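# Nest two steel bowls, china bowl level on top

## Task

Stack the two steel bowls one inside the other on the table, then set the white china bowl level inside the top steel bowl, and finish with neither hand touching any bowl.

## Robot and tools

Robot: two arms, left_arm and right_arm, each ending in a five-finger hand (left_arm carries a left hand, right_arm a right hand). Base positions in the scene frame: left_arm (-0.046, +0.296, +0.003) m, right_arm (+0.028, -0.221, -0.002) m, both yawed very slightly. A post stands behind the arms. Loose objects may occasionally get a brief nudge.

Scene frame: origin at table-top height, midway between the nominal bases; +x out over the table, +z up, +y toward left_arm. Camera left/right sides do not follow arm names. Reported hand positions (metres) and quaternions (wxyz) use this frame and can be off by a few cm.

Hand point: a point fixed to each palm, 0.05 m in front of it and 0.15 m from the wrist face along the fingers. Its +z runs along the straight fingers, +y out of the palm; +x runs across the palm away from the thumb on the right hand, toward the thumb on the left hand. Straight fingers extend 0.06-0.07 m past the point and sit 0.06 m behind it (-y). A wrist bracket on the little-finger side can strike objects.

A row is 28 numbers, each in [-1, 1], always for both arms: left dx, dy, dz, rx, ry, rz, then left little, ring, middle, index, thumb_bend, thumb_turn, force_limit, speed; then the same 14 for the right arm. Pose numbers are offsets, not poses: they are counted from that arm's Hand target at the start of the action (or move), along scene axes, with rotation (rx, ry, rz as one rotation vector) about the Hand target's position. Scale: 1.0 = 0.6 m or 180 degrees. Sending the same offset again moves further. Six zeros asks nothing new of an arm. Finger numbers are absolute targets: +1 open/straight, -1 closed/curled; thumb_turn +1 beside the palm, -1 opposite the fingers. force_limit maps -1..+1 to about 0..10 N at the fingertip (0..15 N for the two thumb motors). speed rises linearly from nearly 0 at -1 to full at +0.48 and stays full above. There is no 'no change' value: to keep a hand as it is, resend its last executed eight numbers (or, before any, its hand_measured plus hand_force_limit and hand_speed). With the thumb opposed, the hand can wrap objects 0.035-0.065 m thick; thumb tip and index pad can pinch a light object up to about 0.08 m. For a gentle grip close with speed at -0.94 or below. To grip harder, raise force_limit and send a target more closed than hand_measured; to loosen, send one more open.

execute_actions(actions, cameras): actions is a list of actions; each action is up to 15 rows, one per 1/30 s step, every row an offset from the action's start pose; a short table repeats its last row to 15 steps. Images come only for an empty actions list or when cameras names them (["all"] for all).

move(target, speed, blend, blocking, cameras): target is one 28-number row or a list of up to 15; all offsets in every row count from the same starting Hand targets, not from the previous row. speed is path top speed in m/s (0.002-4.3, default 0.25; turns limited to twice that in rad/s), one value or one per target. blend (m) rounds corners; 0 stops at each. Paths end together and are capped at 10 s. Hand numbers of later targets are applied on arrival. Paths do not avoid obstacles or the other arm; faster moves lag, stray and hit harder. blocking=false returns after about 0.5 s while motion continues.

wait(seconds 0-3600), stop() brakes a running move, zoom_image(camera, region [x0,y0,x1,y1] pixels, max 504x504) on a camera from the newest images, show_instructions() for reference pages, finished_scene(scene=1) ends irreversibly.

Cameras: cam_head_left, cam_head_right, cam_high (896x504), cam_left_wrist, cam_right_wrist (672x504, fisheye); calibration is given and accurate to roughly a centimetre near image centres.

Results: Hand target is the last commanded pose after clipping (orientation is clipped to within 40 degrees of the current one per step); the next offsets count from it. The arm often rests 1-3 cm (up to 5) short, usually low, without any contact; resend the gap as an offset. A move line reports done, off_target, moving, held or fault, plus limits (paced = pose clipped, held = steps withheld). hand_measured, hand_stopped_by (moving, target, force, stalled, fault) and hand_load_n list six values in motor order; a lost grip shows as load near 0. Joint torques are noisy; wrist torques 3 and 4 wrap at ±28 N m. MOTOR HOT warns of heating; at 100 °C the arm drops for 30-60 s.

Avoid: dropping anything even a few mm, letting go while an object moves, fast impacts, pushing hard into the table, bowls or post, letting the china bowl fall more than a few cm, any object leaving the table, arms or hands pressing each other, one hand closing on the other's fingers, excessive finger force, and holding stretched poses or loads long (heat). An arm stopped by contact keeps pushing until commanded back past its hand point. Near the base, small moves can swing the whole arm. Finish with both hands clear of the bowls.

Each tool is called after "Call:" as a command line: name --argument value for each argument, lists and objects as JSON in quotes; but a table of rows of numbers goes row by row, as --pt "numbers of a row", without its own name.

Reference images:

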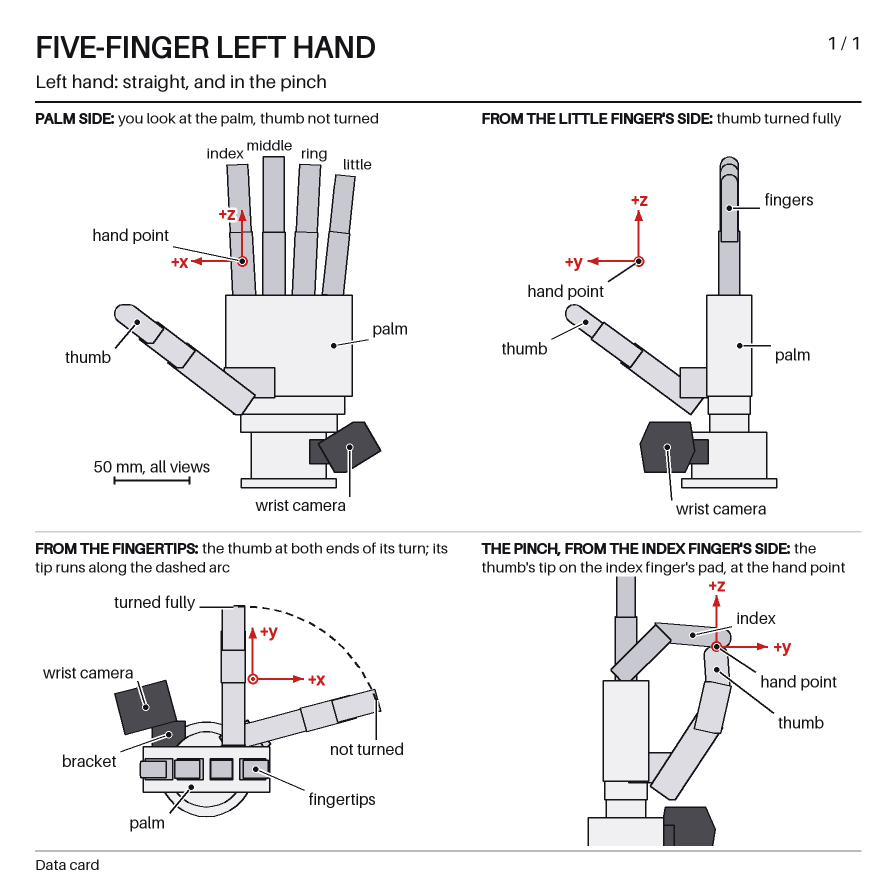

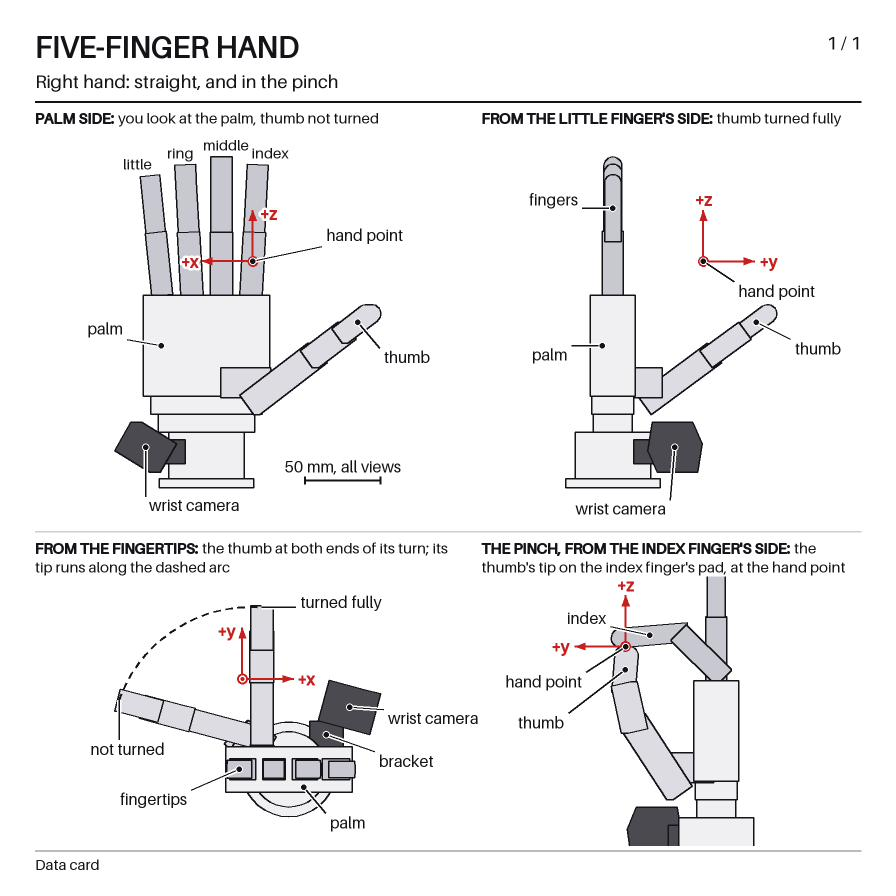

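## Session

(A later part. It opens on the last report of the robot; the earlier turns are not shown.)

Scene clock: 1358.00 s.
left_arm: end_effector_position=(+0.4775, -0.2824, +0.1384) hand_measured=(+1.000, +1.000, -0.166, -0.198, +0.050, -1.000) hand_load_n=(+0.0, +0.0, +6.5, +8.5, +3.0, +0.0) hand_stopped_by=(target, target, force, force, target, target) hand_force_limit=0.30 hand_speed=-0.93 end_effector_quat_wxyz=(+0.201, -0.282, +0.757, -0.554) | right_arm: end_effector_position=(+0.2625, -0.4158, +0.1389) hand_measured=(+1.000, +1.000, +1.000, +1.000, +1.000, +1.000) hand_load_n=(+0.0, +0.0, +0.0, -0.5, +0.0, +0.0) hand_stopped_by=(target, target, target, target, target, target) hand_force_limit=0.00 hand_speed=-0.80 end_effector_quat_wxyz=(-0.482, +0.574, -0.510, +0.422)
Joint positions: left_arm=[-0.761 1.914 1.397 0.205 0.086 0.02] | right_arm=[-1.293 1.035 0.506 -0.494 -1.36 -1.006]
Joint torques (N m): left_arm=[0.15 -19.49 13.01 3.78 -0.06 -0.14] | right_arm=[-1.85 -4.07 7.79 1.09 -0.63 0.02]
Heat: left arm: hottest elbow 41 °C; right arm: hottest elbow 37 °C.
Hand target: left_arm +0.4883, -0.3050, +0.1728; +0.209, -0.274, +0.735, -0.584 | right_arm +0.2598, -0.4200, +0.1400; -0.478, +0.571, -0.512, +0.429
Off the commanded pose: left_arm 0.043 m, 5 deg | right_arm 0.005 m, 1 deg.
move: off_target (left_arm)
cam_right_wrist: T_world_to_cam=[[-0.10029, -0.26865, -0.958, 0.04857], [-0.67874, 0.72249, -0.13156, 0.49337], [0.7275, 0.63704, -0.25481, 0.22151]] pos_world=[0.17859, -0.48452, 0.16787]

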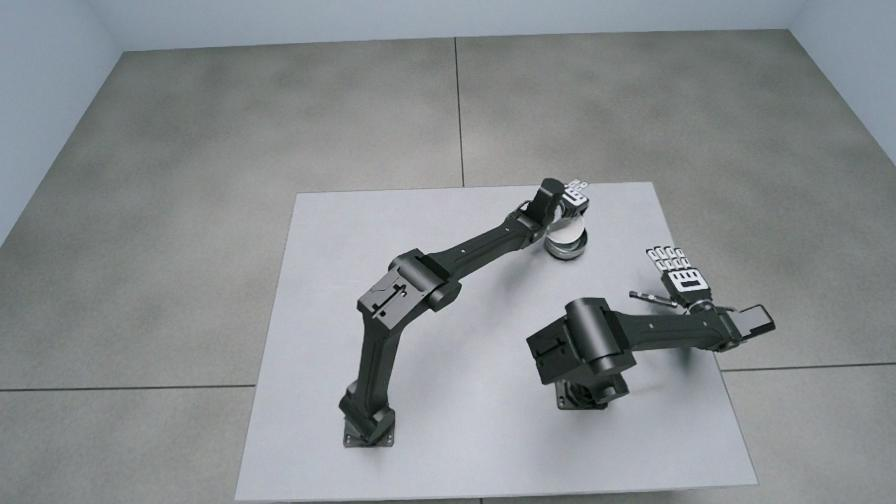

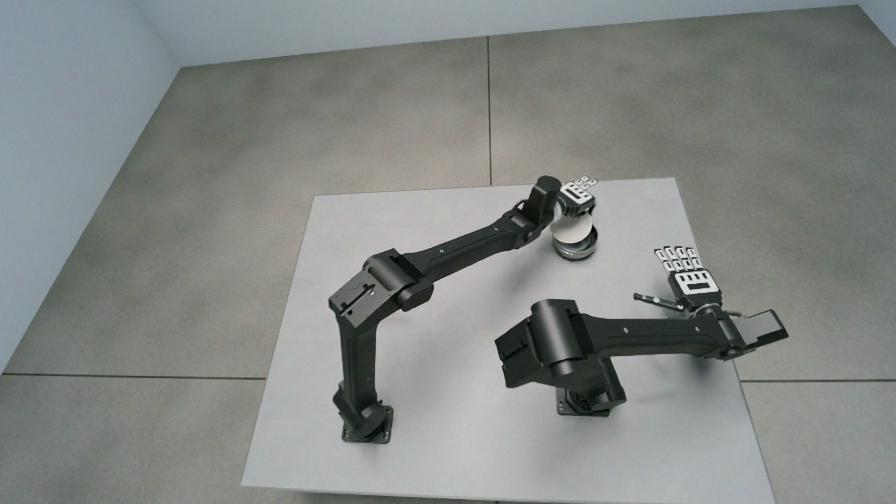

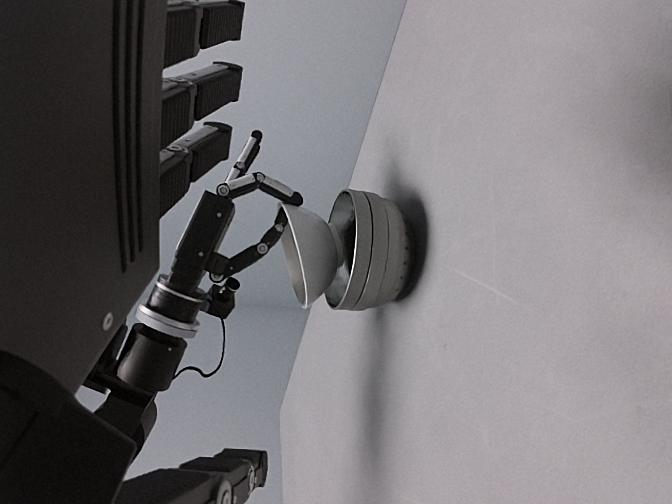

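Call:
move --target '[0.0,-0.022,-0.033,0,0,0, 1,1,-0.5,-0.5,0.05,-1,0.3,-0.93, 0,0,0,0,0,0, 1,1,1,1,1,1,0,-0.8]' --speed 0.06 --cameras '["cam_head_left","cam_head_right","cam_right_wrist"]'

Call:
zoom_image --camera "cam_right_wrist" --region '[220, 150, 440, 350]'

Call:
zoom_image --camera "cam_head_left" --region '[520, 160, 640, 280]'

Call:
zoom_image --camera "cam_head_right" --region '[520, 160, 640, 280]'

Scene clock: 1402.63 s.
left_arm: end_effector_position=(+0.4774, -0.2960, +0.1222) hand_measured=(+1.000, +1.000, -0.166, -0.198, +0.050, -1.000) hand_load_n=(+0.0, +0.0, +6.5, +8.0, +3.0, +0.0) hand_stopped_by=(target, target, force, force, target, target) hand_force_limit=0.30 hand_speed=-0.93 end_effector_quat_wxyz=(+0.202, -0.281, +0.756, -0.555) | right_arm: end_effector_position=(+0.2625, -0.4158, +0.1389) hand_measured=(+1.000, +1.000, +1.000, +1.000, +1.000, +1.000) hand_load_n=(-0.5, +0.0, +0.0, +0.0, +0.0, -0.5) hand_stopped_by=(target, target, target, target, target, target) hand_force_limit=0.00 hand_speed=-0.80 end_effector_quat_wxyz=(-0.482, +0.574, -0.510, +0.422)
Joint positions: left_arm=[-0.776 1.957 1.413 0.237 0.072 0.017] | right_arm=[-1.293 1.035 0.506 -0.494 -1.36 -1.006]
Joint torques (N m): left_arm=[0.21 -19.72 12.82 3.78 -0.06 -0.14] | right_arm=[-1.79 -4.66 7.71 1.14 -0.62 -0.04]
Heat: left arm: hottest elbow 40 °C; right arm: hottest elbow 37 °C.
Hand target: left_arm +0.4885, -0.3182, +0.1532; +0.210, -0.274, +0.735, -0.584 | right_arm +0.2598, -0.4200, +0.1400; -0.478, +0.571, -0.512, +0.429
Off the commanded pose: left_arm 0.040 m, 4 deg | right_arm 0.005 m, 1 deg.
move: off_target (left_arm)
cam_right_wrist: T_world_to_cam=[[-0.10029, -0.26865, -0.958, 0.04857], [-0.67874, 0.72249, -0.13156, 0.49337], [0.7275, 0.63704, -0.25481, 0.22151]] pos_world=[0.17859, -0.48452, 0.16787]

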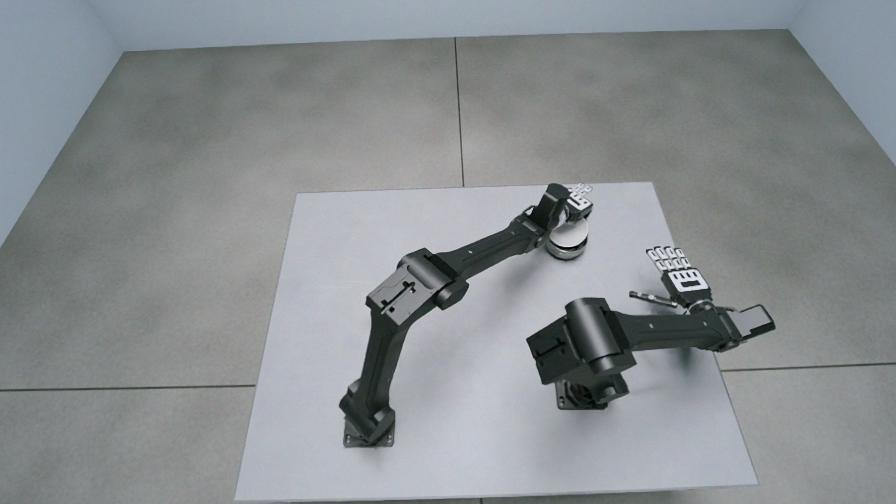

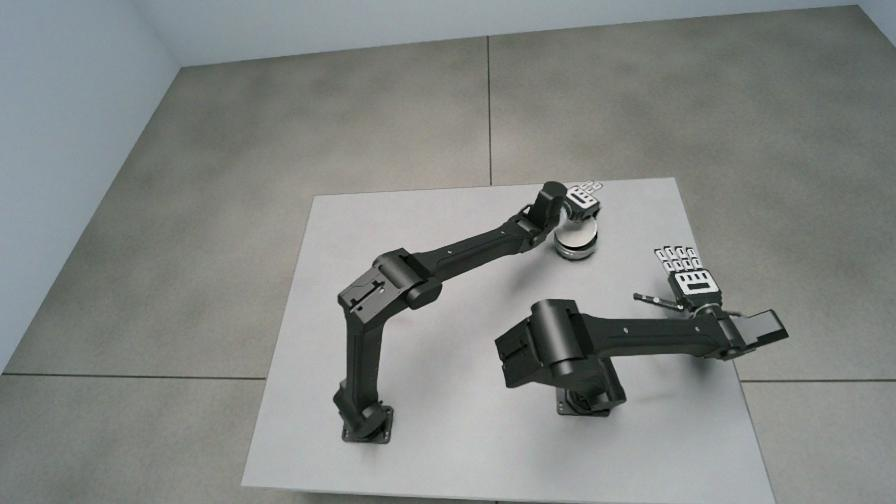

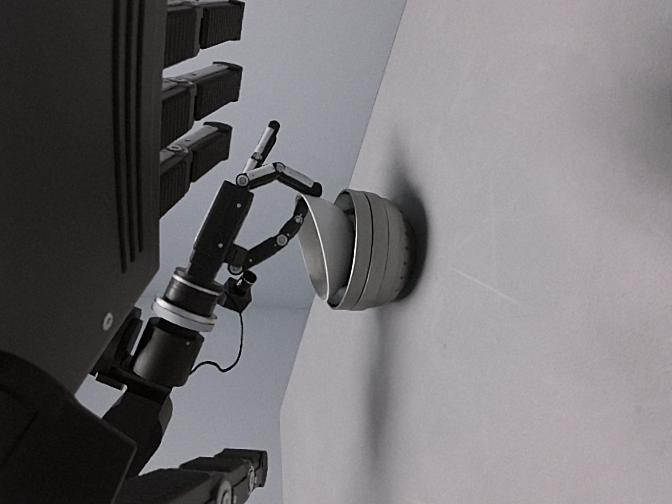

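Scaled by 2.291 from the camera's image (finer frame: 960x720).

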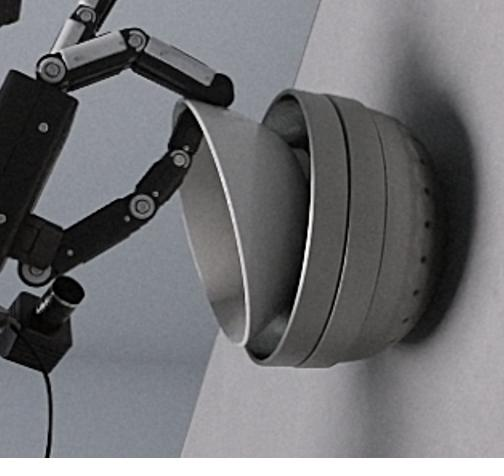

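Scaled by 4.200.

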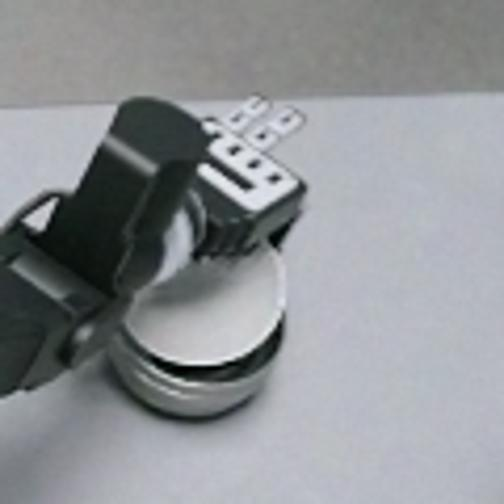

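Scaled by 4.200.

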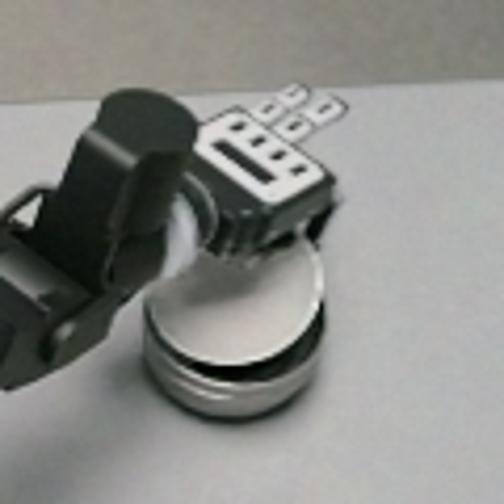

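Call:
move --target '[0.0,0,-0.022,0,0,0, 1,1,-0.5,-0.5,0.05,-1,0.3,-0.93, 0,0,0,0,0,0, 1,1,1,1,1,1,0,-0.8]' --speed 0.05 --cameras '["cam_head_left","cam_right_wrist"]'

Call:
zoom_image --camera "cam_right_wrist" --region '[240, 150, 440, 340]'

Call:
zoom_image --camera "cam_head_left" --region '[530, 180, 610, 280]'

Scene clock: 1425.70 s.
left_arm: end_effector_position=(+0.4799, -0.2984, +0.1170) hand_measured=(+1.000, +1.000, -0.166, -0.198, +0.050, -1.000) hand_load_n=(+0.0, -0.5, +6.5, +8.5, +3.0, +0.0) hand_stopped_by=(target, target, force, force, target, target) hand_force_limit=0.30 hand_speed=-0.93 end_effector_quat_wxyz=(+0.204, -0.279, +0.753, -0.559) | right_arm: end_effector_position=(+0.2625, -0.4158, +0.1389) hand_measured=(+1.000, +1.000, +1.000, +1.000, +1.000, +1.000) hand_load_n=(+0.0, +0.0, +0.0, +0.0, +0.0, -0.5) hand_stopped_by=(target, target, target, target, target, target) hand_force_limit=0.00 hand_speed=-0.80 end_effector_quat_wxyz=(-0.482, +0.574, -0.510, +0.422)
Joint positions: left_arm=[-0.776 1.972 1.413 0.263 0.071 0.017] | right_arm=[-1.293 1.035 0.506 -0.494 -1.36 -1.006]
Joint torques (N m): left_arm=[0.21 -19.31 12.08 3.85 -0.06 -0.14] | right_arm=[-1.73 -4.07 7.65 1.14 -0.66 -0.01]
Heat: left arm: hottest elbow 41 °C; right arm: hottest elbow 37 °C.
Hand target: left_arm +0.4885, -0.3182, +0.1401; +0.210, -0.274, +0.735, -0.584 | right_arm +0.2598, -0.4200, +0.1400; -0.478, +0.571, -0.512, +0.429
Off the commanded pose: left_arm 0.031 m, 4 deg | right_arm 0.005 m, 1 deg.
move: off_target (left_arm)
cam_right_wrist: T_world_to_cam=[[-0.10029, -0.26865, -0.958, 0.04857], [-0.67874, 0.72249, -0.13156, 0.49337], [0.7275, 0.63704, -0.25481, 0.22151]] pos_world=[0.17859, -0.48452, 0.16787]

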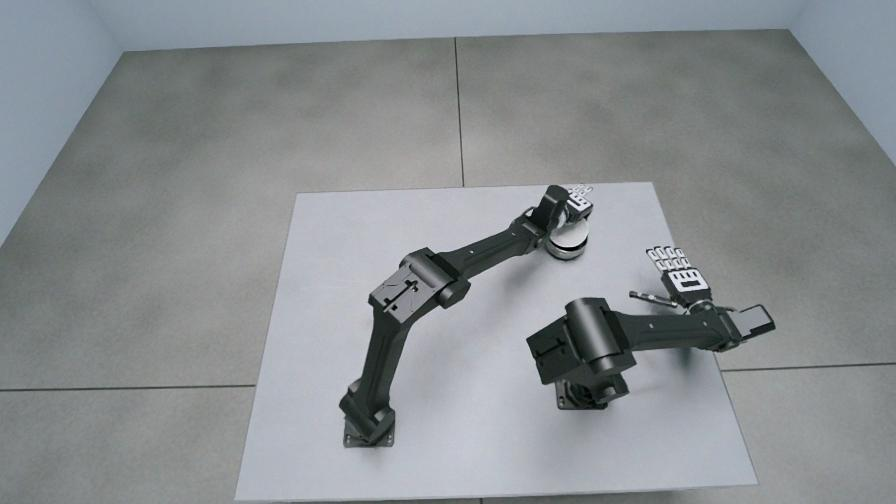

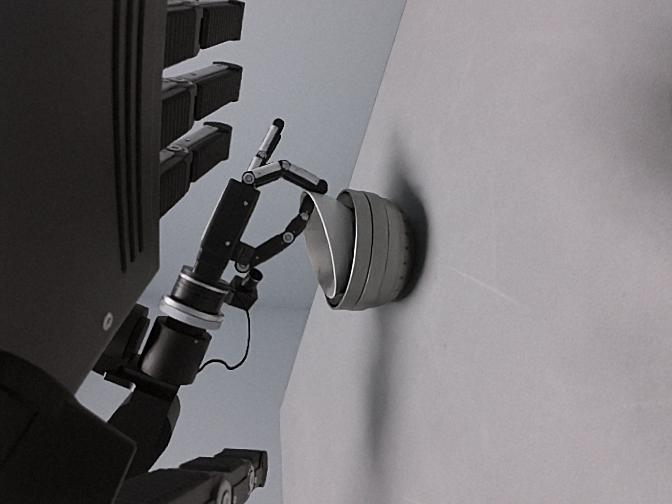

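Scaled by 2.520 from the camera's image (finer frame: 960x720).

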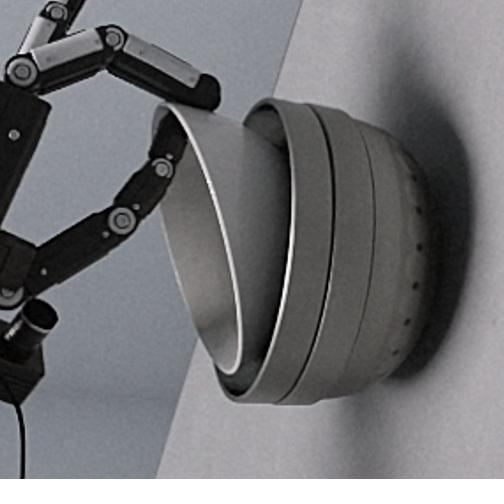

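Scaled by 5.040.

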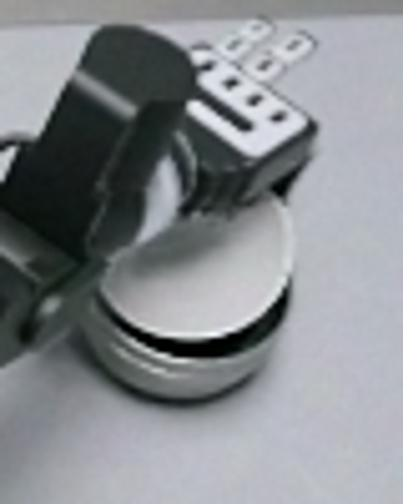

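Call:
move --target '[-0.005,0.003,-0.022,0,0,0, 1,1,-0.5,-0.5,0.05,-1,0.3,-0.93, 0,0,0,0,0,0, 1,1,1,1,1,1,0,-0.8]' --speed 0.05 --cameras '["cam_right_wrist"]'

Call:
zoom_image --camera "cam_right_wrist" --region '[240, 150, 440, 340]'

Scene clock: 1436.50 s.
left_arm: end_effector_position=(+0.4821, -0.3020, +0.1153) hand_measured=(+1.000, +1.000, -0.166, -0.198, +0.050, -1.000) hand_load_n=(+0.0, +0.0, +6.5, +8.0, +3.0, -0.5) hand_stopped_by=(target, target, force, force, target, target) hand_force_limit=0.30 hand_speed=-0.93 end_effector_quat_wxyz=(+0.208, -0.277, +0.748, -0.567) | right_arm: end_effector_position=(+0.2625, -0.4158, +0.1389) hand_measured=(+1.000, +1.000, +1.000, +1.000, +1.000, +1.000) hand_load_n=(+0.0, +0.0, +0.0, +0.0, +0.0, -0.5) hand_stopped_by=(target, target, target, target, target, target) hand_force_limit=0.00 hand_speed=-0.80 end_effector_quat_wxyz=(-0.482, +0.574, -0.510, +0.422)
Joint positions: left_arm=[-0.778 1.984 1.413 0.296 0.07 0.016] | right_arm=[-1.293 1.035 0.506 -0.494 -1.36 -1.006]
Joint torques (N m): left_arm=[0.15 -19.43 10.56 3.81 -0.06 -0.15] | right_arm=[-1.96 -3.9 7.57 1.16 -0.65 0.01]
Heat: left arm: hottest elbow 41 °C; right arm: hottest elbow 37 °C.
Hand target: left_arm +0.4854, -0.3164, +0.1267; +0.210, -0.274, +0.735, -0.584 | right_arm +0.2598, -0.4200, +0.1400; -0.478, +0.571, -0.512, +0.429
Off the commanded pose: left_arm 0.019 m, 2 deg | right_arm 0.005 m, 1 deg.
move: off_target (left_arm)
cam_right_wrist: T_world_to_cam=[[-0.10029, -0.26865, -0.958, 0.04857], [-0.67874, 0.72249, -0.13156, 0.49337], [0.7275, 0.63704, -0.25481, 0.22151]] pos_world=[0.17859, -0.48452, 0.16787]

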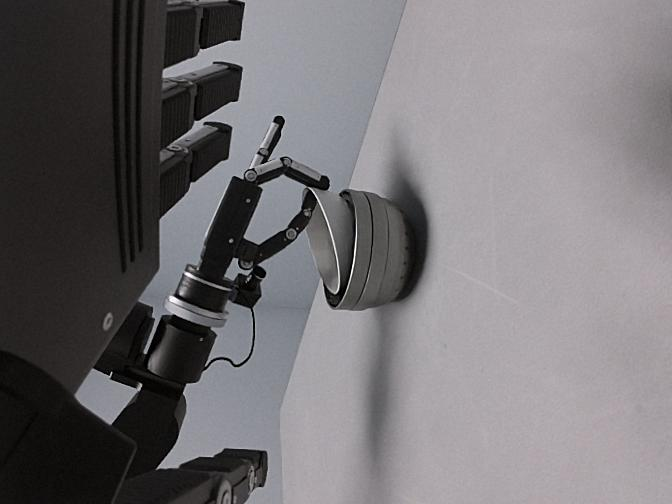

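Scaled by 2.520 from the camera's image (finer frame: 960x720).

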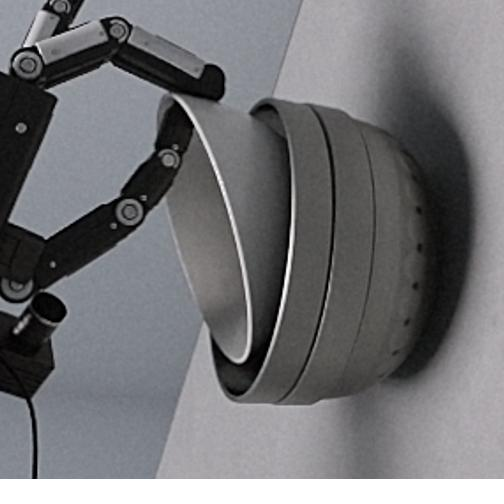

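Call:
move --target '[-0.013,0.014,-0.03,0,0,0, 1,1,-0.5,-0.5,0.05,-1,0.3,-0.93, 0,0,0,0,0,0, 1,1,1,1,1,1,0,-0.8]' --speed 0.05 --cameras '["cam_right_wrist"]'

Call:
zoom_image --camera "cam_right_wrist" --region '[240, 150, 440, 340]'

Scene clock: 1453.77 s.
left_arm: end_effector_position=(+0.4802, -0.3001, +0.1102) hand_measured=(+1.000, +1.000, -0.166, -0.198, +0.050, -1.000) hand_load_n=(+0.0, +0.0, +5.5, +8.0, +3.0, +0.0) hand_stopped_by=(target, target, force, force, target, target) hand_force_limit=0.30 hand_speed=-0.93 end_effector_quat_wxyz=(+0.212, -0.274, +0.741, -0.575) | right_arm: end_effector_position=(+0.2625, -0.4158, +0.1389) hand_measured=(+1.000, +1.000, +1.000, +1.000, +1.000, +1.000) hand_load_n=(+0.0, +0.0, +0.0, +0.0, +0.0, -0.5) hand_stopped_by=(target, target, target, target, target, target) hand_force_limit=0.00 hand_speed=-0.80 end_effector_quat_wxyz=(-0.482, +0.574, -0.510, +0.422)
Joint positions: left_arm=[-0.778 1.987 1.384 0.352 0.07 0.016] | right_arm=[-1.293 1.035 0.506 -0.494 -1.36 -1.006]
Joint torques (N m): left_arm=[0.21 -19.37 8.73 3.82 -0.06 -0.14] | right_arm=[-1.67 -4.19 7.73 1.16 -0.66 -0.01]
Heat: left arm: hottest elbow 40 °C; right arm: hottest elbow 37 °C.
Hand target: left_arm +0.4777, -0.3080, +0.1088; +0.210, -0.274, +0.735, -0.584 | right_arm +0.2598, -0.4200, +0.1400; -0.478, +0.571, -0.512, +0.429
Off the commanded pose: left_arm 0.008 m, 1 deg | right_arm 0.005 m, 1 deg.
move: done
cam_right_wrist: T_world_to_cam=[[-0.10029, -0.26865, -0.958, 0.04857], [-0.67874, 0.72249, -0.13156, 0.49337], [0.7275, 0.63704, -0.25481, 0.22151]] pos_world=[0.17859, -0.48452, 0.16787]

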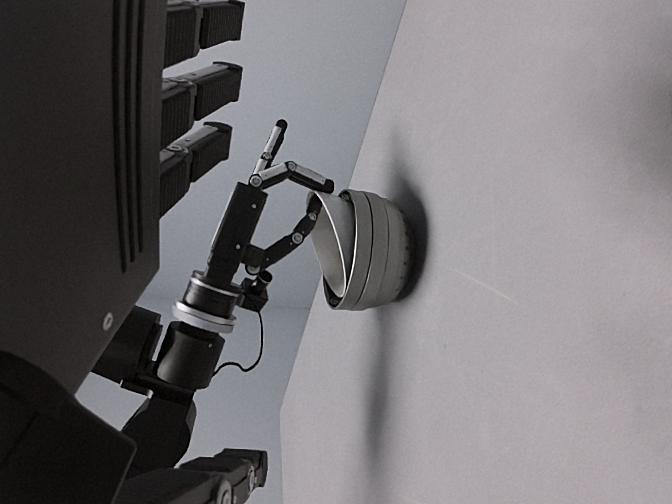

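Scaled by 2.520 from the camera's image (finer frame: 960x720).

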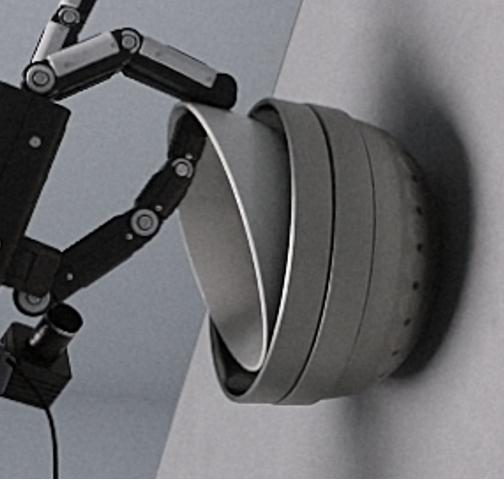

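Call:
move --target '[-0.008,0.009,-0.025,0,0,0, 1,1,-0.5,-0.5,0.05,-1,0.3,-0.93, 0,0,0,0,0,0, 1,1,1,1,1,1,0,-0.8]' --speed 0.05 --cameras '["cam_right_wrist"]'

Call:
zoom_image --camera "cam_right_wrist" --region '[240, 150, 440, 340]'

Scene clock: 1467.17 s.
left_arm: end_effector_position=(+0.4749, -0.2971, +0.1015) hand_measured=(+1.000, +1.000, -0.166, -0.198, +0.050, -1.000) hand_load_n=(+0.0, -0.5, +5.5, +7.5, +4.0, +0.0) hand_stopped_by=(target, target, force, force, target, target) hand_force_limit=0.30 hand_speed=-0.93 end_effector_quat_wxyz=(+0.212, -0.273, +0.738, -0.580) | right_arm: end_effector_position=(+0.2625, -0.4158, +0.1389) hand_measured=(+1.000, +1.000, +1.000, +1.000, +1.000, +1.000) hand_load_n=(+0.0, +0.0, -0.5, +0.0, +0.0, -0.5) hand_stopped_by=(target, target, target, target, target, target) hand_force_limit=0.00 hand_speed=-0.80 end_effector_quat_wxyz=(-0.482, +0.574, -0.510, +0.422)
Joint positions: left_arm=[-0.78 1.99 1.352 0.397 0.07 0.014] | right_arm=[-1.293 1.035 0.506 -0.494 -1.36 -1.006]
Joint torques (N m): left_arm=[0.38 -18.78 8.35 3.74 -0.04 -0.11] | right_arm=[-1.79 -4.25 7.69 1.05 -0.64 0.01]
Heat: left arm: hottest elbow 40 °C; right arm: hottest elbow 37 °C.
Hand target: left_arm +0.4727, -0.3027, +0.0938; +0.210, -0.273, +0.735, -0.584 | right_arm +0.2598, -0.4200, +0.1400; -0.478, +0.571, -0.512, +0.429
Off the commanded pose: left_arm 0.010 m, 1 deg | right_arm 0.005 m, 1 deg.
move: done
cam_right_wrist: T_world_to_cam=[[-0.10029, -0.26865, -0.958, 0.04857], [-0.67874, 0.72249, -0.13156, 0.49337], [0.7275, 0.63704, -0.25481, 0.22151]] pos_world=[0.17859, -0.48452, 0.16787]

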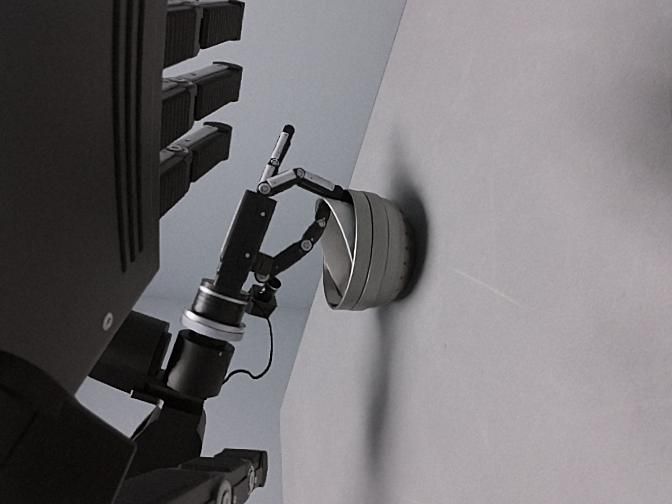

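Scaled by 2.520 from the camera's image (finer frame: 960x720).

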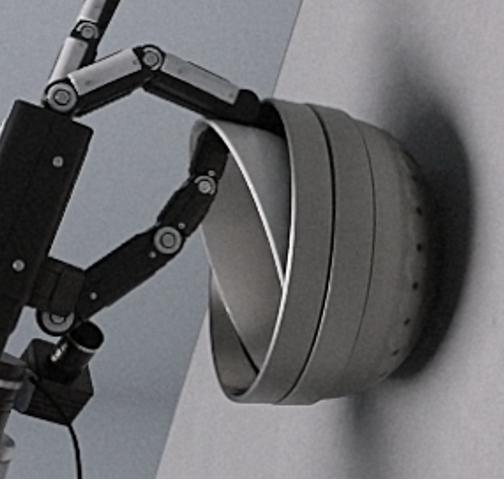

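Call:
move --target '[0,0,0,0,0,0, 1,1,-0.08,-0.10,0.05,-1,0.3,-0.97, 0,0,0,0,0,0, 1,1,1,1,1,1,0,-0.8]' --speed 0.05 --cameras '["cam_left_wrist","cam_right_wrist"]'

Call:
zoom_image --camera "cam_right_wrist" --region '[240, 150, 440, 340]'

Scene clock: 1506.10 s.
left_arm: end_effector_position=(+0.4754, -0.2977, +0.1030) hand_measured=(+1.000, +1.000, -0.080, -0.100, +0.050, -1.000) hand_load_n=(+0.0, +0.0, +0.0, +0.0, +0.0, +0.0) hand_stopped_by=(target, target, target, target, target, target) hand_force_limit=0.30 hand_speed=-0.97 end_effector_quat_wxyz=(+0.213, -0.272, +0.736, -0.582) | right_arm: end_effector_position=(+0.2625, -0.4158, +0.1389) hand_measured=(+1.000, +1.000, +1.000, +1.000, +1.000, +1.000) hand_load_n=(+0.0, -0.5, +0.0, +0.0, +0.0, -0.5) hand_stopped_by=(target, target, target, target, target, target) hand_force_limit=0.00 hand_speed=-0.80 end_effector_quat_wxyz=(-0.482, +0.574, -0.510, +0.422)
Joint positions: left_arm=[-0.78 1.99 1.352 0.403 0.07 0.013] | right_arm=[-1.293 1.035 0.506 -0.494 -1.36 -1.006]
Joint torques (N m): left_arm=[0.44 -18.78 8.35 3.47 -0.04 -0.12] | right_arm=[-1.44 -3.9 7.73 1.16 -0.65 0.02]
Heat: left arm: hottest elbow 37 °C; right arm: hottest elbow 37 °C.
Hand target: left_arm +0.4727, -0.3027, +0.0938; +0.209, -0.274, +0.735, -0.584 | right_arm +0.2598, -0.4200, +0.1400; -0.478, +0.571, -0.512, +0.429
Off the commanded pose: left_arm 0.011 m, 1 deg | right_arm 0.005 m, 1 deg.
move: done
cam_left_wrist: T_world_to_cam=[[-0.08516, -0.3968, 0.91395, -0.16498], [-0.98863, -0.08048, -0.12705, 0.458], [0.12397, -0.91437, -0.38543, -0.18127]] pos_world=[0.46121, -0.19435, 0.13911]
cam_right_wrist: T_world_to_cam=[[-0.10029, -0.26865, -0.958, 0.04857], [-0.67874, 0.72249, -0.13156, 0.49337], [0.7275, 0.63704, -0.25481, 0.22151]] pos_world=[0.17859, -0.48452, 0.16787]

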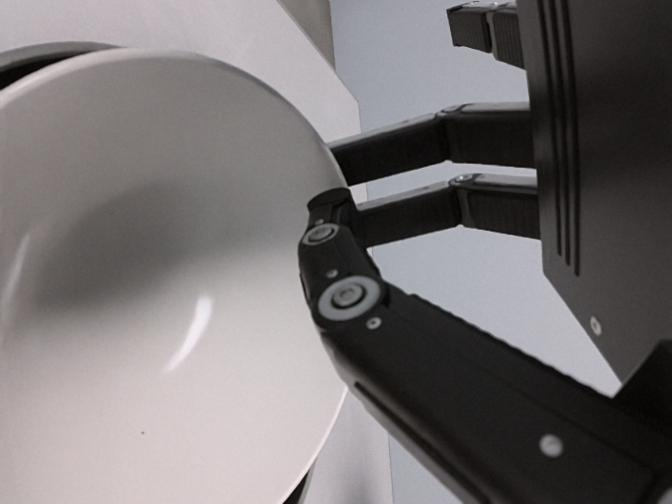

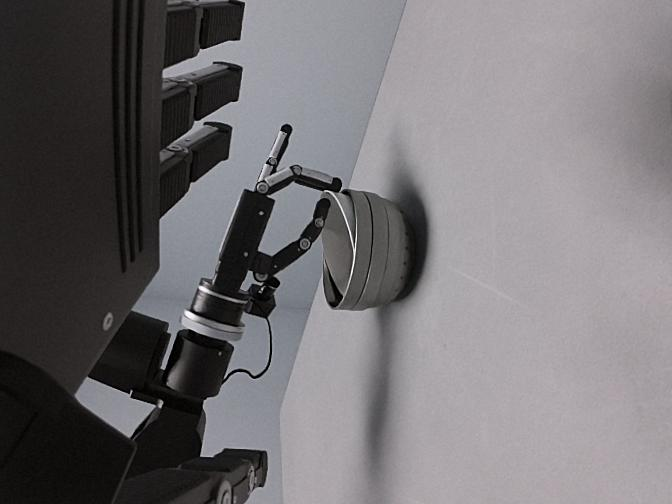

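Scaled by 2.520 from the camera's image (finer frame: 960x720).

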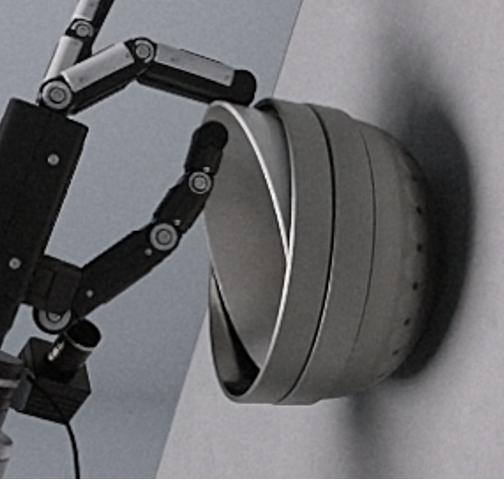

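Call:
move --target '[-0.010,0.012,0.015,0,0,0, 1,1,-0.08,-0.10,0.05,-1,0.3,-0.97, 0,0,0,0,0,0, 1,1,1,1,1,1,0,-0.8]' --speed 0.03 --cameras '["cam_left_wrist","cam_right_wrist"]'

Call:
zoom_image --camera "cam_right_wrist" --region '[240, 150, 440, 340]'

Scene clock: 1532.90 s.
left_arm: end_effector_position=(+0.4713, -0.2935, +0.1035) hand_measured=(+1.000, +1.000, -0.080, -0.100, +0.050, -1.000) hand_load_n=(-0.5, +0.0, +0.0, +0.0, +0.0, +0.0) hand_stopped_by=(target, target, target, target, target, target) hand_force_limit=0.30 hand_speed=-0.97 end_effector_quat_wxyz=(+0.212, -0.273, +0.737, -0.581) | right_arm: end_effector_position=(+0.2625, -0.4158, +0.1389) hand_measured=(+1.000, +1.000, +1.000, +1.000, +1.000, +1.000) hand_load_n=(+0.0, +0.0, +0.0, +0.0, +0.5, -0.5) hand_stopped_by=(target, target, target, target, target, target) hand_force_limit=0.00 hand_speed=-0.80 end_effector_quat_wxyz=(-0.482, +0.574, -0.510, +0.422)
Joint positions: left_arm=[-0.78 1.976 1.333 0.404 0.07 0.013] | right_arm=[-1.293 1.035 0.506 -0.494 -1.36 -1.006]
Joint torques (N m): left_arm=[0.5 -19.96 7.68 3.15 0 -0.11] | right_arm=[-1.32 -3.72 7.69 1.17 -0.66 -0.02]
Heat: left arm: hottest shoulder 36 °C; right arm: hottest elbow 37 °C.
Hand target: left_arm +0.4667, -0.2956, +0.1029; +0.209, -0.274, +0.735, -0.584 | right_arm +0.2598, -0.4200, +0.1400; -0.478, +0.571, -0.512, +0.429
Off the commanded pose: left_arm 0.005 m, 1 deg | right_arm 0.005 m, 1 deg.
move: done
cam_left_wrist: T_world_to_cam=[[-0.08262, -0.39882, 0.9133, -0.16586], [-0.98896, -0.0803, -0.12453, 0.45431], [0.12301, -0.91351, -0.38778, -0.17578]] pos_world=[0.45721, -0.19025, 0.1399]
cam_right_wrist: T_world_to_cam=[[-0.10029, -0.26865, -0.958, 0.04857], [-0.67874, 0.72249, -0.13156, 0.49337], [0.7275, 0.63704, -0.25481, 0.22151]] pos_world=[0.17859, -0.48452, 0.16787]

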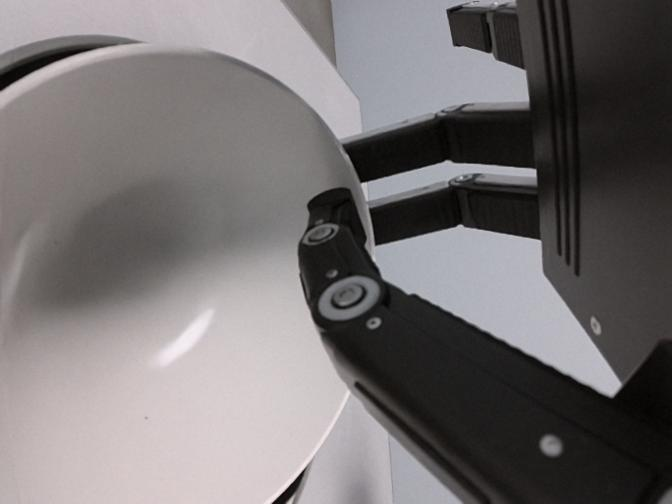

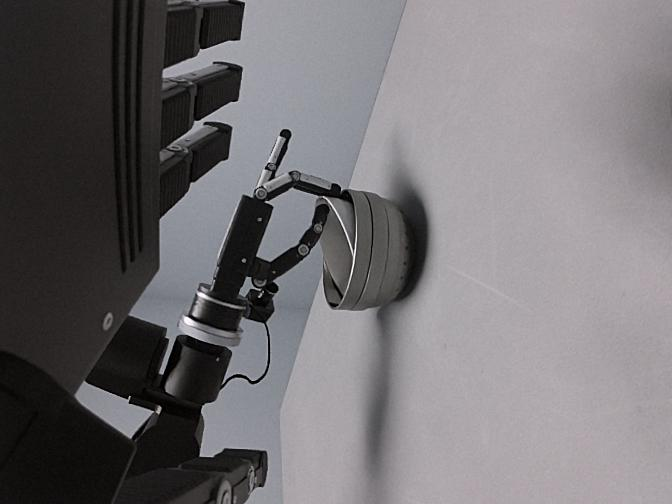

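Scaled by 2.520 from the camera's image (finer frame: 960x720).

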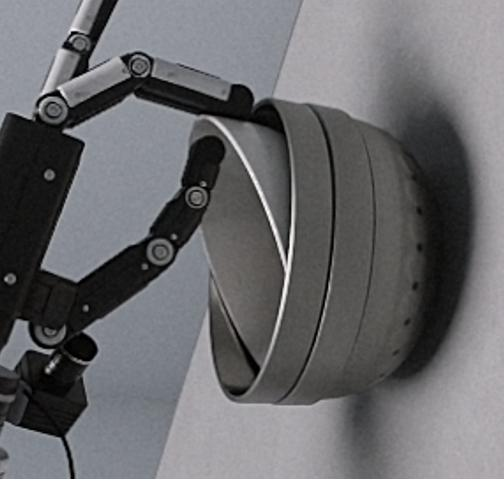

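Call:
move --target '[0,0,0.02,0,0,0, 1,1,0.0,0.0,0.05,-1,0.3,-0.96, 0,0,0,0,0,0, 1,1,1,1,1,1,0,-0.8]' --speed 0.03 --cameras '["cam_left_wrist","cam_right_wrist"]'

Call:
zoom_image --camera "cam_right_wrist" --region '[240, 150, 440, 340]'

Scene clock: 1563.60 s.
left_arm: end_effector_position=(+0.4716, -0.2938, +0.1183) hand_measured=(+1.000, +1.000, +0.000, +0.000, +0.050, -1.000) hand_load_n=(-0.5, +0.0, +0.0, +0.0, +0.0, +0.0) hand_stopped_by=(target, target, target, target, target, target) hand_force_limit=0.30 hand_speed=-0.96 end_effector_quat_wxyz=(+0.215, -0.270, +0.732, -0.588) | right_arm: end_effector_position=(+0.2625, -0.4158, +0.1389) hand_measured=(+1.000, +1.000, +1.000, +1.000, +1.000, +1.000) hand_load_n=(+0.0, +0.0, +0.0, +0.0, +0.0, +0.0) hand_stopped_by=(target, target, target, target, target, target) hand_force_limit=0.00 hand_speed=-0.80 end_effector_quat_wxyz=(-0.482, +0.574, -0.510, +0.422)
Joint positions: left_arm=[-0.78 1.957 1.333 0.404 0.07 0.013] | right_arm=[-1.293 1.035 0.506 -0.494 -1.36 -1.006]
Joint torques (N m): left_arm=[0.5 -19.78 8.35 2 -0.01 -0.11] | right_arm=[-1.73 -4.48 7.65 1.07 -0.63 -0.01]
Heat: left arm: hottest shoulder 38 °C; right arm: hottest elbow 37 °C.
Hand target: left_arm +0.4667, -0.2956, +0.1149; +0.209, -0.274, +0.735, -0.584 | right_arm +0.2598, -0.4200, +0.1400; -0.478, +0.571, -0.512, +0.429
Off the commanded pose: left_arm 0.006 m, 1 deg | right_arm 0.005 m, 1 deg.
move: done
cam_left_wrist: T_world_to_cam=[[-0.09514, -0.38608, 0.91755, -0.17033], [-0.98718, -0.08211, -0.13691, 0.45651], [0.1282, -0.9188, -0.37332, -0.17608]] pos_world=[0.45702, -0.19006, 0.15305]
cam_right_wrist: T_world_to_cam=[[-0.10029, -0.26865, -0.958, 0.04857], [-0.67874, 0.72249, -0.13156, 0.49337], [0.7275, 0.63704, -0.25481, 0.22151]] pos_world=[0.17859, -0.48452, 0.16787]

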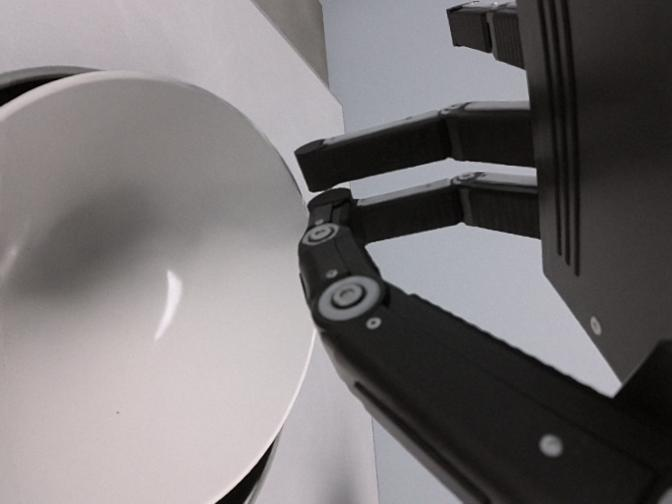

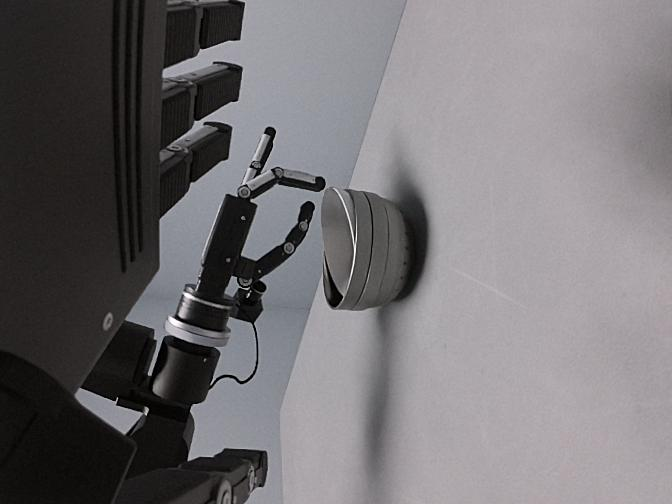

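Scaled by 2.520 from the camera's image (finer frame: 960x720).

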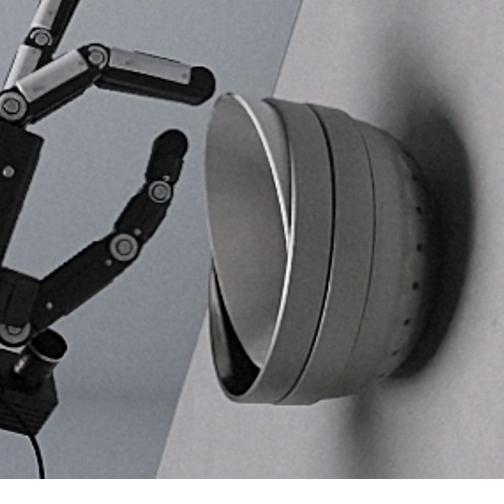

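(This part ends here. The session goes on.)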